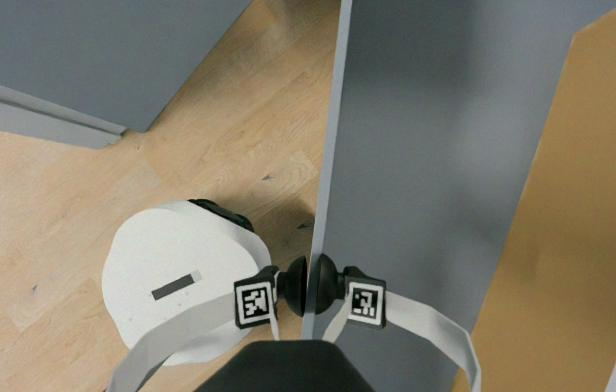

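move(
  blocking=false,
  r2={"base": {"translate_m": -0.163, "strafe_m": 0.116}, "contact_limits": {"translate_m": 0.5}, "pace": "slow"},
  cameras=[],
)

wait(
  seconds=4,
  cameras=["r2_wrist_camera", "r2_head_camera", "r2_head_right_camera", "r2_head_left_camera"],
)

Scene clock: 1520.47 s.
move: r2 moving
r1.base_odometry: x=-2.548 y=-0.429 heading=+2.597
r1.turned_by_wheels: +0.000
r1.turned_by_imu: +0.000
r1.base_tilt: forward=-1.6 right=+1.3
r1.lidar_m: 3.46 4.86 3.28 2.13 1.94 1.61 0.25 0.35 0.54 0.51 0.58 2.80
r1.base_status: not commanded
r1.joint_positions: lift_m=+0.124 arm_m=+0.000 wrist_yaw_rad=+3.194 wrist_pitch_rad=+0.002 wrist_roll_rad=+0.000 gripper_m=+0.056
r1.joint_status: not commanded
r1.measured_speeds: translate_m=+0.000 strafe_m=+0.000 rotate_rad=+0.000 lift_m=+0.000 arm_m=+0.000 wrist_yaw_rad=+0.000 wrist_pitch_rad=+0.000 wrist_roll_rad=+0.000
r1.motor_effort: lift_m=+20(20) arm_m=-4(4) wheel_0=-7(7) wheel_1=+6(6) wheel_2=+1(1)
r1.servo_current: wrist_yaw_rad=52(52) wrist_pitch_rad=39(46) wrist_roll_rad=33(65) gripper_m=52(52)
r1.contact_limits: strafe_m 0.5
r1.hand_pose: x=-0.1216 y=+0.0722 z=+0.3019 quat_wxyz=(-0.026, -0.001, +0.000, +1.000) (m; r1's base frame)
r1.wrist_depth_mm: - 135 349 303 277 - - / - 135 152 304 276 - - / - 132 174 307 289 - - / 109 136 220 307 287 - - / - 477 382 310 286 1808 1576 / - 488 196 310 195 1160 1098 / - 160 362 156 301 - 798
r2.base_odometry: x=-4.491 y=-1.098 heading=+0.187
r2.turned_by_wheels: +0.000
r2.turned_by_imu: +0.001
r2.base_tilt: forward=-0.6 right=+0.1
r2.lidar_m: 0.34 0.52 0.38 0.41 2.43 3.00 2.82 2.88 2.46 0.41 0.45 0.29
r2.base_status: translate_m moving; strafe_m moving
r2.joint_positions: lift_m=+0.965 arm_m=+0.120 wrist_yaw_rad=+0.974 wrist_pitch_rad=+1.567 wrist_roll_rad=+0.001 gripper_m=-0.029
r2.joint_status: not commanded
r2.measured_speeds: translate_m=-0.044 strafe_m=+0.031 rotate_rad=-0.004 lift_m=+0.000 arm_m=+0.000 wrist_yaw_rad=+0.000 wrist_pitch_rad=+0.000 wrist_roll_rad=+0.000
r2.motor_effort: lift_m=+17(17) arm_m=-3(4) wheel_0=-7(12) wheel_1=+2(4) wheel_2=+13(14)
r2.servo_current: wrist_yaw_rad=52(59) wrist_pitch_rad=33(46) wrist_roll_rad=46(59) gripper_m=111(111)
r2.contact_limits: lift_m 0.2; translate_m 0.5
r2.hand_pose: x=+0.3638 y=-0.0483 z=+0.8549 quat_wxyz=(+0.626, -0.330, +0.624, +0.331) (m; r2's base frame)
r2.wrist_depth_mm: - - 1098 1098 286 285 283 / - - 1098 1118 286 286 283 / 1118 1098 1118 1098 287 286 271 / 1118 1118 1118 1098 289 285 251 / 1118 891 891 1098 289 287 240 / 1118 891 185 206 182 277 221 / 1118 1118 - 112 289 - -
pictures: none
No camera images: "cameras" was empty.

Scene clock: 1523.17 s.
earlier move: r2 done
r1.base_odometry: x=-2.548 y=-0.429 heading=+2.597
r1.turned_by_wheels: +0.000
r1.turned_by_imu: +0.000
r1.base_tilt: forward=-1.6 right=+1.3
r1.lidar_m: 3.47 4.84 3.34 2.13 1.93 1.63 0.25 0.35 0.57 0.57 0.67 2.79
r1.base_status: not commanded
r1.joint_positions: lift_m=+0.124 arm_m=+0.000 wrist_yaw_rad=+3.194 wrist_pitch_rad=+0.002 wrist_roll_rad=+0.000 gripper_m=+0.056
r1.joint_status: not commanded
r1.measured_speeds: translate_m=+0.000 strafe_m=+0.000 rotate_rad=+0.000 lift_m=+0.000 arm_m=+0.000 wrist_yaw_rad=+0.000 wrist_pitch_rad=+0.000 wrist_roll_rad=+0.000
r1.motor_effort: lift_m=+20(20) arm_m=-4(4) wheel_0=-7(7) wheel_1=+6(6) wheel_2=+1(1)
r1.servo_current: wrist_yaw_rad=46(65) wrist_pitch_rad=33(59) wrist_roll_rad=46(65) gripper_m=46(52)
r1.contact_limits: strafe_m 0.5
r1.hand_pose: x=-0.1216 y=+0.0722 z=+0.3019 quat_wxyz=(-0.026, -0.001, +0.000, +1.000) (m; r1's base frame)
r1.wrist_depth_mm: - 135 347 301 277 - - / - 135 152 304 276 - - / - 132 174 306 289 - - / 109 136 220 307 286 - - / - 480 382 309 286 1808 1537 / - 480 197 312 195 1138 1098 / - 159 362 156 300 - 788
r2.base_odometry: x=-4.660 y=-1.020 heading=+0.187
r2.turned_by_wheels: +0.000
r2.turned_by_imu: +0.001
r2.base_tilt: forward=-0.7 right=+0.1
r2.lidar_m: 0.27 0.45 0.33 0.35 2.30 2.79 2.66 2.76 2.58 0.55 0.53 0.28
r2.base_status: done
r2.joint_positions: lift_m=+0.965 arm_m=+0.120 wrist_yaw_rad=+0.974 wrist_pitch_rad=+1.567 wrist_roll_rad=+0.001 gripper_m=-0.029
r2.joint_status: not commanded
r2.measured_speeds: translate_m=+0.000 strafe_m=+0.000 rotate_rad=+0.000 lift_m=+0.000 arm_m=+0.000 wrist_yaw_rad=+0.000 wrist_pitch_rad=+0.000 wrist_roll_rad=+0.000
r2.motor_effort: lift_m=+17(17) arm_m=-4(4) wheel_0=-4(12) wheel_1=+3(6) wheel_2=+9(14)
r2.servo_current: wrist_yaw_rad=39(59) wrist_pitch_rad=46(46) wrist_roll_rad=52(59) gripper_m=104(117)
r2.contact_limits: lift_m 0.2; translate_m 0.5
r2.hand_pose: x=+0.3638 y=-0.0483 z=+0.8549 quat_wxyz=(+0.626, -0.330, +0.624, +0.331) (m; r2's base frame)
r2.wrist_depth_mm: - - - 1078 286 285 282 / 549 - 1098 1098 286 285 283 / 1118 1098 1098 1078 286 283 283 / 1098 1118 1098 1078 289 286 265 / 1118 904 891 1098 287 287 240 / 1118 891 186 201 181 277 218 / 1118 1138 1118 112 289 226 203
wait: 2.70 of 4 s (r2 has come to rest)
pictures: r2_head_camera, r2_head_left_camera, r2_head_right_camera, r2_wrist_camera
Images, in order (width x height): r2_head_camera 420x560, r2_head_left_camera 420x672, r2_head_right_camera 420x672, r2_wrist_camera 616x392.

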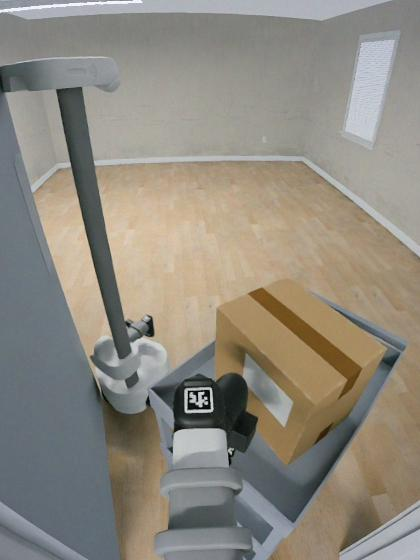

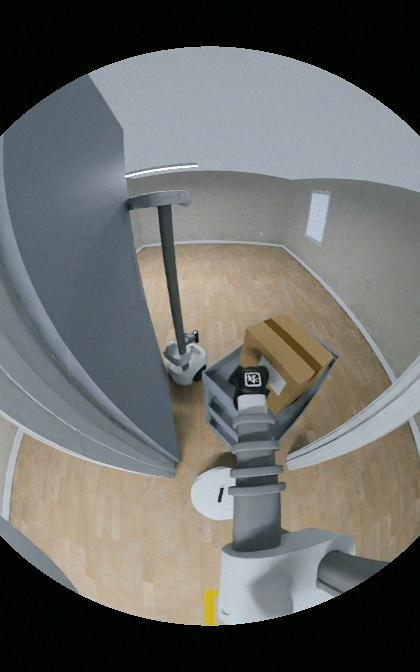

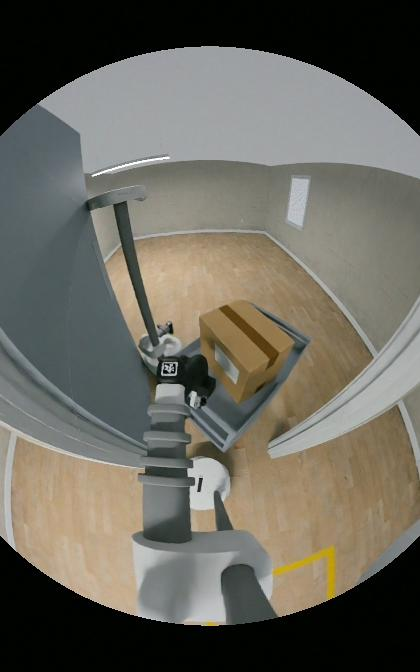

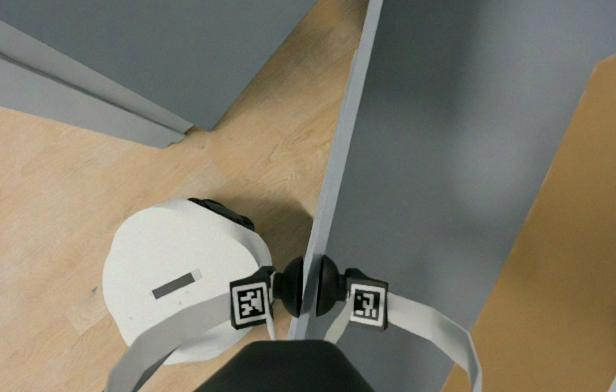

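move(
  blocking=false,
  r2={"joints": {"gripper_m": 0.07}},
  cameras=[],
)

wait(
  seconds=2,
  cameras=["r2_wrist_camera"],
)

move(
  blocking=false,
  r2={"joints": {"lift_m": 1.18}, "contact_limits": {"lift_m": 0.3}},
  cameras=[],
)

wait(
  seconds=2,
  cameras=["r2_wrist_camera", "r2_head_camera"],
)

Scene clock: 1663.37 s.
move: r2 moving
r1.base_odometry: x=-2.548 y=-0.429 heading=+2.597
r1.turned_by_wheels: +0.000
r1.turned_by_imu: +0.000
r1.base_tilt: forward=-1.6 right=+1.3
r1.lidar_m: 3.46 4.82 3.30 2.13 1.93 1.59 0.25 0.35 0.57 0.56 0.65 2.79
r1.base_status: not commanded
r1.joint_positions: lift_m=+0.124 arm_m=+0.000 wrist_yaw_rad=+3.194 wrist_pitch_rad=+0.002 wrist_roll_rad=+0.000 gripper_m=+0.056
r1.joint_status: not commanded
r1.measured_speeds: translate_m=+0.000 strafe_m=+0.000 rotate_rad=+0.000 lift_m=+0.000 arm_m=+0.000 wrist_yaw_rad=+0.000 wrist_pitch_rad=+0.000 wrist_roll_rad=+0.000
r1.motor_effort: lift_m=+19(20) arm_m=-4(4) wheel_0=-7(7) wheel_1=+6(6) wheel_2=+1(1)
r1.servo_current: wrist_yaw_rad=59(59) wrist_pitch_rad=46(52) wrist_roll_rad=52(59) gripper_m=39(46)
r1.contact_limits: strafe_m 0.5
r1.hand_pose: x=-0.1216 y=+0.0722 z=+0.3019 quat_wxyz=(-0.026, -0.001, +0.000, +1.000) (m; r1's base frame)
r1.wrist_depth_mm: - 135 347 303 278 - - / - 135 152 304 276 - - / - 132 174 306 289 - - / 109 136 220 307 286 - - / - 480 382 309 287 1863 1537 / - 484 197 310 196 1160 1118 / - 159 362 156 300 - 798
r2.base_odometry: x=-4.660 y=-1.020 heading=+0.187
r2.turned_by_wheels: +0.000
r2.turned_by_imu: +0.000
r2.base_tilt: forward=-0.7 right=+0.1
r2.lidar_m: 0.33 0.48 0.34 0.37 2.31 2.82 2.63 2.76 2.54 0.55 0.54 0.25
r2.base_status: not commanded
r2.joint_positions: lift_m=+0.965 arm_m=+0.120 wrist_yaw_rad=+0.974 wrist_pitch_rad=+1.567 wrist_roll_rad=+0.001 gripper_m=-0.003
r2.joint_status: gripper_m moving
r2.measured_speeds: translate_m=+0.000 strafe_m=+0.000 rotate_rad=+0.000 lift_m=+0.000 arm_m=+0.000 wrist_yaw_rad=+0.000 wrist_pitch_rad=+0.000 wrist_roll_rad=+0.000
r2.motor_effort: lift_m=+17(17) arm_m=-4(4) wheel_0=-4(5) wheel_1=+3(4) wheel_2=+9(10)
r2.servo_current: wrist_yaw_rad=52(52) wrist_pitch_rad=46(46) wrist_roll_rad=46(46) gripper_m=72(124)
r2.contact_limits: lift_m 0.2; translate_m 0.5
r2.hand_pose: x=+0.3638 y=-0.0483 z=+0.8549 quat_wxyz=(+0.626, -0.330, +0.624, +0.331) (m; r2's base frame)
r2.wrist_depth_mm: - - - 1098 286 283 282 / 544 - 1118 1098 287 285 285 / 1098 1118 1118 1078 287 286 283 / 1118 1118 1118 1098 289 287 260 / 1118 878 891 1098 289 287 240 / 1118 891 186 206 187 279 218 / 1138 1138 - 112 290 225 202
pictures: none
No camera images: "cameras" was empty.

Scene clock: 1664.57 s.
earlier move: r2 done
r1.base_odometry: x=-2.548 y=-0.429 heading=+2.597
r1.turned_by_wheels: +0.000
r1.turned_by_imu: +0.000
r1.base_tilt: forward=-1.6 right=+1.3
r1.lidar_m: 3.49 4.83 3.32 2.14 1.94 1.59 0.25 0.36 0.56 0.57 0.66 2.78
r1.base_status: not commanded
r1.joint_positions: lift_m=+0.124 arm_m=+0.000 wrist_yaw_rad=+3.194 wrist_pitch_rad=+0.002 wrist_roll_rad=+0.000 gripper_m=+0.056
r1.joint_status: not commanded
r1.measured_speeds: translate_m=+0.000 strafe_m=+0.000 rotate_rad=+0.000 lift_m=+0.000 arm_m=+0.000 wrist_yaw_rad=+0.000 wrist_pitch_rad=+0.000 wrist_roll_rad=+0.000
r1.motor_effort: lift_m=+20(20) arm_m=-4(4) wheel_0=-6(8) wheel_1=+6(6) wheel_2=+1(1)
r1.servo_current: wrist_yaw_rad=59(65) wrist_pitch_rad=46(52) wrist_roll_rad=39(65) gripper_m=46(46)
r1.contact_limits: strafe_m 0.5
r1.hand_pose: x=-0.1216 y=+0.0722 z=+0.3019 quat_wxyz=(-0.026, -0.001, +0.000, +1.000) (m; r1's base frame)
r1.wrist_depth_mm: - 135 349 303 277 - - / - 135 152 306 274 - - / - 132 174 306 289 - - / 109 136 220 306 287 - - / - 480 382 309 285 1808 1537 / - 484 196 310 195 1160 1098 / - 159 362 156 301 - 798
r2.base_odometry: x=-4.660 y=-1.020 heading=+0.187
r2.turned_by_wheels: +0.000
r2.turned_by_imu: +0.000
r2.base_tilt: forward=-0.7 right=+0.0
r2.lidar_m: 0.30 0.48 0.32 0.34 2.30 2.81 2.67 2.75 2.56 0.56 0.55 0.28
r2.base_status: not commanded
r2.joint_positions: lift_m=+0.965 arm_m=+0.120 wrist_yaw_rad=+0.974 wrist_pitch_rad=+1.567 wrist_roll_rad=+0.001 gripper_m=+0.070
r2.joint_status: all done
r2.measured_speeds: translate_m=+0.000 strafe_m=+0.000 rotate_rad=+0.000 lift_m=+0.000 arm_m=+0.000 wrist_yaw_rad=+0.000 wrist_pitch_rad=+0.000 wrist_roll_rad=+0.000
r2.motor_effort: lift_m=+17(17) arm_m=-4(4) wheel_0=-4(5) wheel_1=+3(4) wheel_2=+7(10)
r2.servo_current: wrist_yaw_rad=39(52) wrist_pitch_rad=46(46) wrist_roll_rad=46(65) gripper_m=59(124)
r2.contact_limits: lift_m 0.2; translate_m 0.5
r2.hand_pose: x=+0.3638 y=-0.0483 z=+0.8549 quat_wxyz=(+0.626, -0.330, +0.624, +0.331) (m; r2's base frame)
r2.wrist_depth_mm: - - - 1060 283 281 279 / 539 - 1078 1098 285 279 279 / 1118 1098 1098 1118 285 283 281 / 1118 1118 1078 1118 286 283 260 / 1118 891 891 1098 286 286 240 / 1138 891 192 289 193 273 217 / 1160 1138 1118 112 287 229 200
wait: 1.20 of 2 s (r2 has come to rest)
pictures: r2_wrist_camera
Images, in order (width x height): r2_wrist_camera 616x392.

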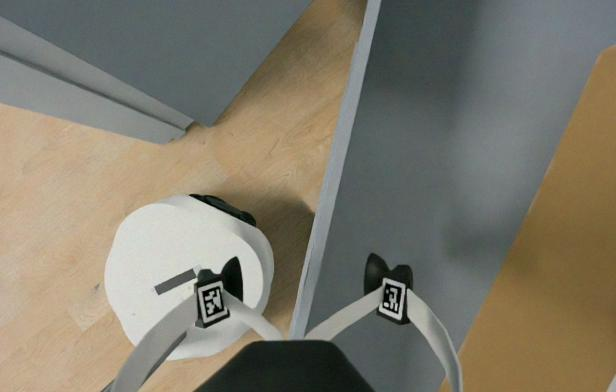

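Scene clock: 1665.07 s.
move: r2 moving
r1.base_odometry: x=-2.548 y=-0.429 heading=+2.597
r1.turned_by_wheels: +0.000
r1.turned_by_imu: +0.000
r1.base_tilt: forward=-1.6 right=+1.3
r1.lidar_m: 3.43 4.81 3.29 2.12 1.93 1.62 0.25 0.35 0.57 0.57 0.69 2.80
r1.base_status: not commanded
r1.joint_positions: lift_m=+0.124 arm_m=+0.000 wrist_yaw_rad=+3.194 wrist_pitch_rad=+0.002 wrist_roll_rad=+0.000 gripper_m=+0.056
r1.joint_status: not commanded
r1.measured_speeds: translate_m=+0.000 strafe_m=+0.000 rotate_rad=+0.000 lift_m=+0.000 arm_m=+0.000 wrist_yaw_rad=+0.000 wrist_pitch_rad=+0.000 wrist_roll_rad=+0.000
r1.motor_effort: lift_m=+20(20) arm_m=-4(4) wheel_0=-6(7) wheel_1=+6(6) wheel_2=+1(1)
r1.servo_current: wrist_yaw_rad=46(59) wrist_pitch_rad=46(52) wrist_roll_rad=59(65) gripper_m=39(46)
r1.contact_limits: strafe_m 0.5
r1.hand_pose: x=-0.1216 y=+0.0722 z=+0.3019 quat_wxyz=(-0.026, -0.001, +0.000, +1.000) (m; r1's base frame)
r1.wrist_depth_mm: - 135 349 303 277 - - / - 135 152 304 277 - - / - 132 174 306 287 - - / 109 136 220 307 287 - - / - 477 382 310 286 1863 1499 / - 484 196 310 196 1160 1118 / - 159 362 156 301 - 798
r2.base_odometry: x=-4.660 y=-1.020 heading=+0.187
r2.turned_by_wheels: +0.000
r2.turned_by_imu: +0.000
r2.base_tilt: forward=-0.7 right=+0.1
r2.lidar_m: 0.31 0.47 0.34 0.36 2.29 2.81 2.67 2.74 2.58 0.56 0.55 0.25
r2.base_status: not commanded
r2.joint_positions: lift_m=+1.003 arm_m=+0.120 wrist_yaw_rad=+0.974 wrist_pitch_rad=+1.567 wrist_roll_rad=+0.001 gripper_m=+0.070
r2.joint_status: lift_m moving
r2.measured_speeds: translate_m=+0.000 strafe_m=+0.000 rotate_rad=+0.000 lift_m=+0.146 arm_m=+0.000 wrist_yaw_rad=+0.000 wrist_pitch_rad=+0.000 wrist_roll_rad=+0.000
r2.motor_effort: lift_m=+23(25) arm_m=-4(4) wheel_0=-5(5) wheel_1=+3(3) wheel_2=+8(8)
r2.servo_current: wrist_yaw_rad=52(59) wrist_pitch_rad=39(46) wrist_roll_rad=46(59) gripper_m=46(59)
r2.contact_limits: lift_m 0.3; translate_m 0.5
r2.hand_pose: x=+0.3638 y=-0.0483 z=+0.8926 quat_wxyz=(+0.626, -0.330, +0.624, +0.331) (m; r2's base frame)
r2.wrist_depth_mm: - - - 1098 315 310 310 / 544 - 1138 1138 315 314 310 / 1182 1138 1138 1138 317 315 301 / 1160 1138 1138 1138 319 315 260 / 1182 917 917 1138 319 317 240 / 1160 931 190 324 193 273 216 / 1160 1160 1138 112 322 230 198
pictures: none
No camera images: "cameras" was empty.

Scene clock: 1666.53 s.
earlier move: r2 done
r1.base_odometry: x=-2.548 y=-0.429 heading=+2.597
r1.turned_by_wheels: +0.000
r1.turned_by_imu: +0.000
r1.base_tilt: forward=-1.6 right=+1.3
r1.lidar_m: 3.45 4.83 3.28 2.14 1.92 1.59 0.25 0.34 0.57 0.59 0.66 2.76
r1.base_status: not commanded
r1.joint_positions: lift_m=+0.124 arm_m=+0.000 wrist_yaw_rad=+3.194 wrist_pitch_rad=+0.002 wrist_roll_rad=+0.000 gripper_m=+0.056
r1.joint_status: not commanded
r1.measured_speeds: translate_m=+0.000 strafe_m=+0.000 rotate_rad=+0.000 lift_m=+0.000 arm_m=+0.000 wrist_yaw_rad=+0.000 wrist_pitch_rad=+0.000 wrist_roll_rad=+0.000
r1.motor_effort: lift_m=+20(20) arm_m=-4(4) wheel_0=-7(7) wheel_1=+5(6) wheel_2=+1(1)
r1.servo_current: wrist_yaw_rad=46(65) wrist_pitch_rad=39(52) wrist_roll_rad=46(72) gripper_m=46(52)
r1.contact_limits: strafe_m 0.5
r1.hand_pose: x=-0.1216 y=+0.0722 z=+0.3019 quat_wxyz=(-0.026, -0.001, +0.000, +1.000) (m; r1's base frame)
r1.wrist_depth_mm: - 135 349 303 277 - - / - 135 152 304 277 - - / - 132 174 306 289 - - / 109 136 220 306 287 - - / - 480 382 309 286 1808 1537 / - 480 197 310 196 1160 1118 / - 160 362 156 301 - 798
r2.base_odometry: x=-4.660 y=-1.020 heading=+0.187
r2.turned_by_wheels: +0.000
r2.turned_by_imu: +0.000
r2.base_tilt: forward=-0.7 right=+0.1
r2.lidar_m: 0.29 0.47 0.34 0.35 2.30 2.82 2.72 2.74 2.58 0.56 0.54 0.25
r2.base_status: not commanded
r2.joint_positions: lift_m=+1.180 arm_m=+0.120 wrist_yaw_rad=+0.974 wrist_pitch_rad=+1.567 wrist_roll_rad=+0.001 gripper_m=+0.070
r2.joint_status: all done
r2.measured_speeds: translate_m=+0.000 strafe_m=+0.000 rotate_rad=+0.000 lift_m=+0.000 arm_m=+0.000 wrist_yaw_rad=+0.000 wrist_pitch_rad=+0.000 wrist_roll_rad=+0.000
r2.motor_effort: lift_m=+21(25) arm_m=-4(4) wheel_0=-5(5) wheel_1=+3(3) wheel_2=+7(8)
r2.servo_current: wrist_yaw_rad=65(65) wrist_pitch_rad=39(52) wrist_roll_rad=33(59) gripper_m=52(59)
r2.contact_limits: lift_m 0.3; translate_m 0.5
r2.hand_pose: x=+0.3638 y=-0.0483 z=+1.0695 quat_wxyz=(+0.626, -0.330, +0.624, +0.331) (m; r2's base frame)
r2.wrist_depth_mm: - - - 1281 496 1281 1308 / 544 - - 1308 496 492 320 / 1308 1336 1308 1308 496 442 301 / 1366 1281 1336 1308 496 373 259 / 1366 1366 1118 1138 496 319 241 / 1366 1336 191 504 191 273 221 / 1366 1336 1336 112 359 229 -
wait: 1.47 of 2 s (r2 has come to rest)
pictures: r2_head_camera, r2_wrist_camera
Images, in order (width x height): r2_head_camera 420x560, r2_wrist_camera 616x392.

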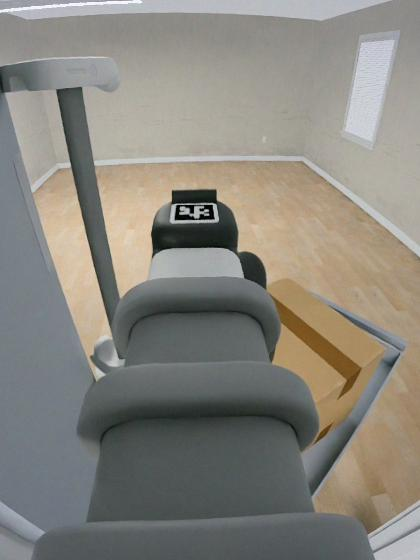

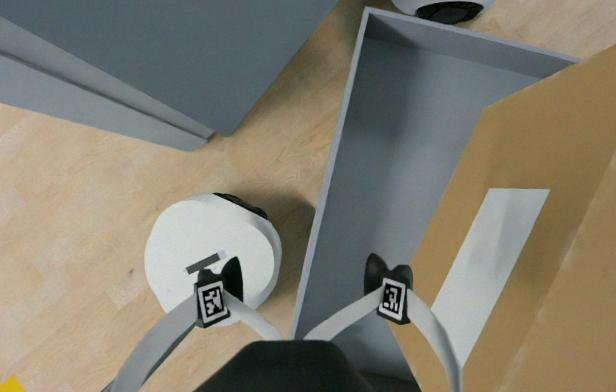

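zoom_image(
  camera="r2_wrist_camera",
  region=[260, 230, 480, 392],
)

Scaled by 2.291.

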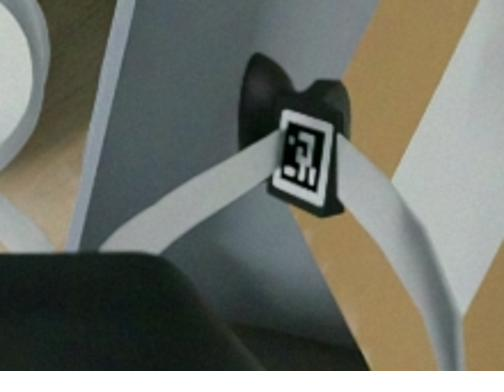

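move(
  blocking=false,
  r2={"base": {"translate_m": -0.149, "strafe_m": 0.0955}, "pace": "default"},
  cameras=[],
)

wait(
  seconds=3,
  cameras=["r2_wrist_camera"],
)

Scene clock: 1708.20 s.
move: r2 moving
r1.base_odometry: x=-2.548 y=-0.429 heading=+2.597
r1.turned_by_wheels: +0.000
r1.turned_by_imu: +0.000
r1.base_tilt: forward=-1.6 right=+1.3
r1.lidar_m: 3.46 4.82 3.31 2.13 1.93 1.59 0.25 0.29 0.60 0.57 0.64 2.80
r1.base_status: not commanded
r1.joint_positions: lift_m=+0.124 arm_m=+0.000 wrist_yaw_rad=+3.194 wrist_pitch_rad=+0.002 wrist_roll_rad=+0.000 gripper_m=+0.056
r1.joint_status: not commanded
r1.measured_speeds: translate_m=+0.000 strafe_m=+0.000 rotate_rad=+0.000 lift_m=+0.000 arm_m=+0.000 wrist_yaw_rad=+0.000 wrist_pitch_rad=+0.000 wrist_roll_rad=+0.000
r1.motor_effort: lift_m=+19(20) arm_m=-4(4) wheel_0=-7(7) wheel_1=+6(6) wheel_2=+1(1)
r1.servo_current: wrist_yaw_rad=52(52) wrist_pitch_rad=33(46) wrist_roll_rad=59(59) gripper_m=39(46)
r1.contact_limits: strafe_m 0.5
r1.hand_pose: x=-0.1216 y=+0.0722 z=+0.3019 quat_wxyz=(-0.026, -0.001, +0.000, +1.000) (m; r1's base frame)
r1.wrist_depth_mm: - 135 349 301 278 - - / - 135 152 304 277 - - / - 132 174 306 287 - - / 109 135 219 307 287 - - / - 477 382 307 286 1863 1537 / - 484 197 309 195 1160 1118 / - 159 362 156 301 - 798
r2.base_odometry: x=-4.693 y=-1.007 heading=+0.187
r2.turned_by_wheels: +0.001
r2.turned_by_imu: +0.001
r2.base_tilt: forward=-0.7 right=+0.1
r2.lidar_m: 0.37 0.40 0.31 0.48 2.30 2.80 2.66 2.73 2.58 0.69 0.56 0.29
r2.base_status: translate_m moving; strafe_m moving
r2.joint_positions: lift_m=+1.180 arm_m=+0.120 wrist_yaw_rad=+0.974 wrist_pitch_rad=+1.567 wrist_roll_rad=+0.001 gripper_m=+0.070
r2.joint_status: not commanded
r2.measured_speeds: translate_m=-0.114 strafe_m=+0.076 rotate_rad=+0.001 lift_m=+0.000 arm_m=+0.000 wrist_yaw_rad=+0.000 wrist_pitch_rad=+0.000 wrist_roll_rad=+0.000
r2.motor_effort: lift_m=+21(21) arm_m=-4(4) wheel_0=-11(11) wheel_1=+6(6) wheel_2=+11(13)
r2.servo_current: wrist_yaw_rad=39(59) wrist_pitch_rad=39(46) wrist_roll_rad=52(59) gripper_m=46(59)
r2.contact_limits: lift_m 0.3
r2.hand_pose: x=+0.3638 y=-0.0483 z=+1.0695 quat_wxyz=(+0.626, -0.330, +0.624, +0.331) (m; r2's base frame)
r2.wrist_depth_mm: 452 - - 1281 1281 1160 1281 / 517 - - 1308 500 496 415 / 1336 1336 1336 1308 500 500 349 / 1366 1336 1336 1336 500 442 301 / 1366 1336 1078 1308 504 387 276 / 1397 1336 192 1336 191 324 253 / 1397 1336 1336 112 504 272 236
pictures: none
No camera images: "cameras" was empty.

Scene clock: 1709.57 s.
earlier move: r2 done
r1.base_odometry: x=-2.548 y=-0.429 heading=+2.597
r1.turned_by_wheels: +0.000
r1.turned_by_imu: +0.000
r1.base_tilt: forward=-1.6 right=+1.3
r1.lidar_m: 3.50 4.84 3.34 2.13 1.94 1.61 0.25 0.34 0.59 0.58 0.63 2.77
r1.base_status: not commanded
r1.joint_positions: lift_m=+0.124 arm_m=+0.000 wrist_yaw_rad=+3.194 wrist_pitch_rad=+0.002 wrist_roll_rad=+0.000 gripper_m=+0.056
r1.joint_status: not commanded
r1.measured_speeds: translate_m=+0.000 strafe_m=+0.000 rotate_rad=+0.000 lift_m=+0.000 arm_m=+0.000 wrist_yaw_rad=+0.000 wrist_pitch_rad=+0.000 wrist_roll_rad=+0.000
r1.motor_effort: lift_m=+20(20) arm_m=-4(4) wheel_0=-6(7) wheel_1=+6(6) wheel_2=+1(1)
r1.servo_current: wrist_yaw_rad=39(72) wrist_pitch_rad=46(52) wrist_roll_rad=33(72) gripper_m=46(46)
r1.contact_limits: strafe_m 0.5
r1.hand_pose: x=-0.1216 y=+0.0722 z=+0.3019 quat_wxyz=(-0.026, -0.001, +0.000, +1.000) (m; r1's base frame)
r1.wrist_depth_mm: - 135 349 301 277 - - / - 135 152 304 276 - - / - 132 173 306 289 - - / 109 136 220 307 287 - - / - 477 382 309 286 1808 1537 / - 484 197 310 196 1160 1118 / - 159 362 156 300 - 798
r2.base_odometry: x=-4.824 y=-0.954 heading=+0.187
r2.turned_by_wheels: +0.000
r2.turned_by_imu: +0.000
r2.base_tilt: forward=-0.7 right=+0.1
r2.lidar_m: 0.48 0.35 0.31 0.85 2.20 2.67 2.55 2.60 2.71 1.26 0.68 0.40
r2.base_status: done
r2.joint_positions: lift_m=+1.180 arm_m=+0.120 wrist_yaw_rad=+0.974 wrist_pitch_rad=+1.567 wrist_roll_rad=+0.001 gripper_m=+0.070
r2.joint_status: not commanded
r2.measured_speeds: translate_m=+0.000 strafe_m=+0.000 rotate_rad=+0.000 lift_m=+0.000 arm_m=+0.000 wrist_yaw_rad=+0.000 wrist_pitch_rad=+0.000 wrist_roll_rad=+0.000
r2.motor_effort: lift_m=+21(21) arm_m=-3(4) wheel_0=-3(12) wheel_1=+4(7) wheel_2=+2(13)
r2.servo_current: wrist_yaw_rad=52(59) wrist_pitch_rad=46(46) wrist_roll_rad=39(59) gripper_m=46(59)
r2.contact_limits: lift_m 0.3
r2.hand_pose: x=+0.3638 y=-0.0483 z=+1.0695 quat_wxyz=(+0.626, -0.330, +0.624, +0.331) (m; r2's base frame)
r2.wrist_depth_mm: 343 427 - - 1281 1281 - / 1366 539 - 1281 1308 488 492 / 1336 1336 1336 1336 1308 492 496 / 1366 1336 1336 1308 1308 496 492 / 1366 1336 1098 1281 517 496 466 / 1336 1366 193 1308 191 504 424 / 1336 1308 1336 112 - 504 500
wait: 1.37 of 3 s (r2 has come to rest)
pictures: r2_wrist_camera
Images, in order (width x height): r2_wrist_camera 616x392.

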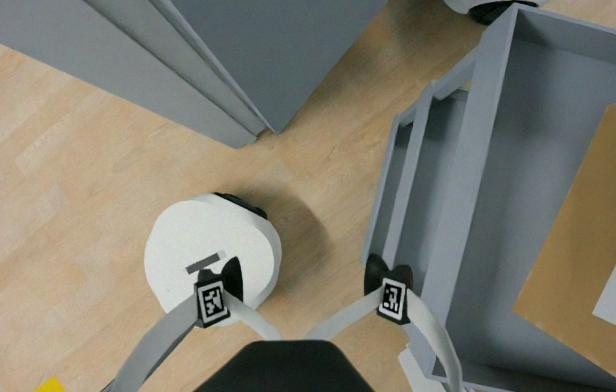

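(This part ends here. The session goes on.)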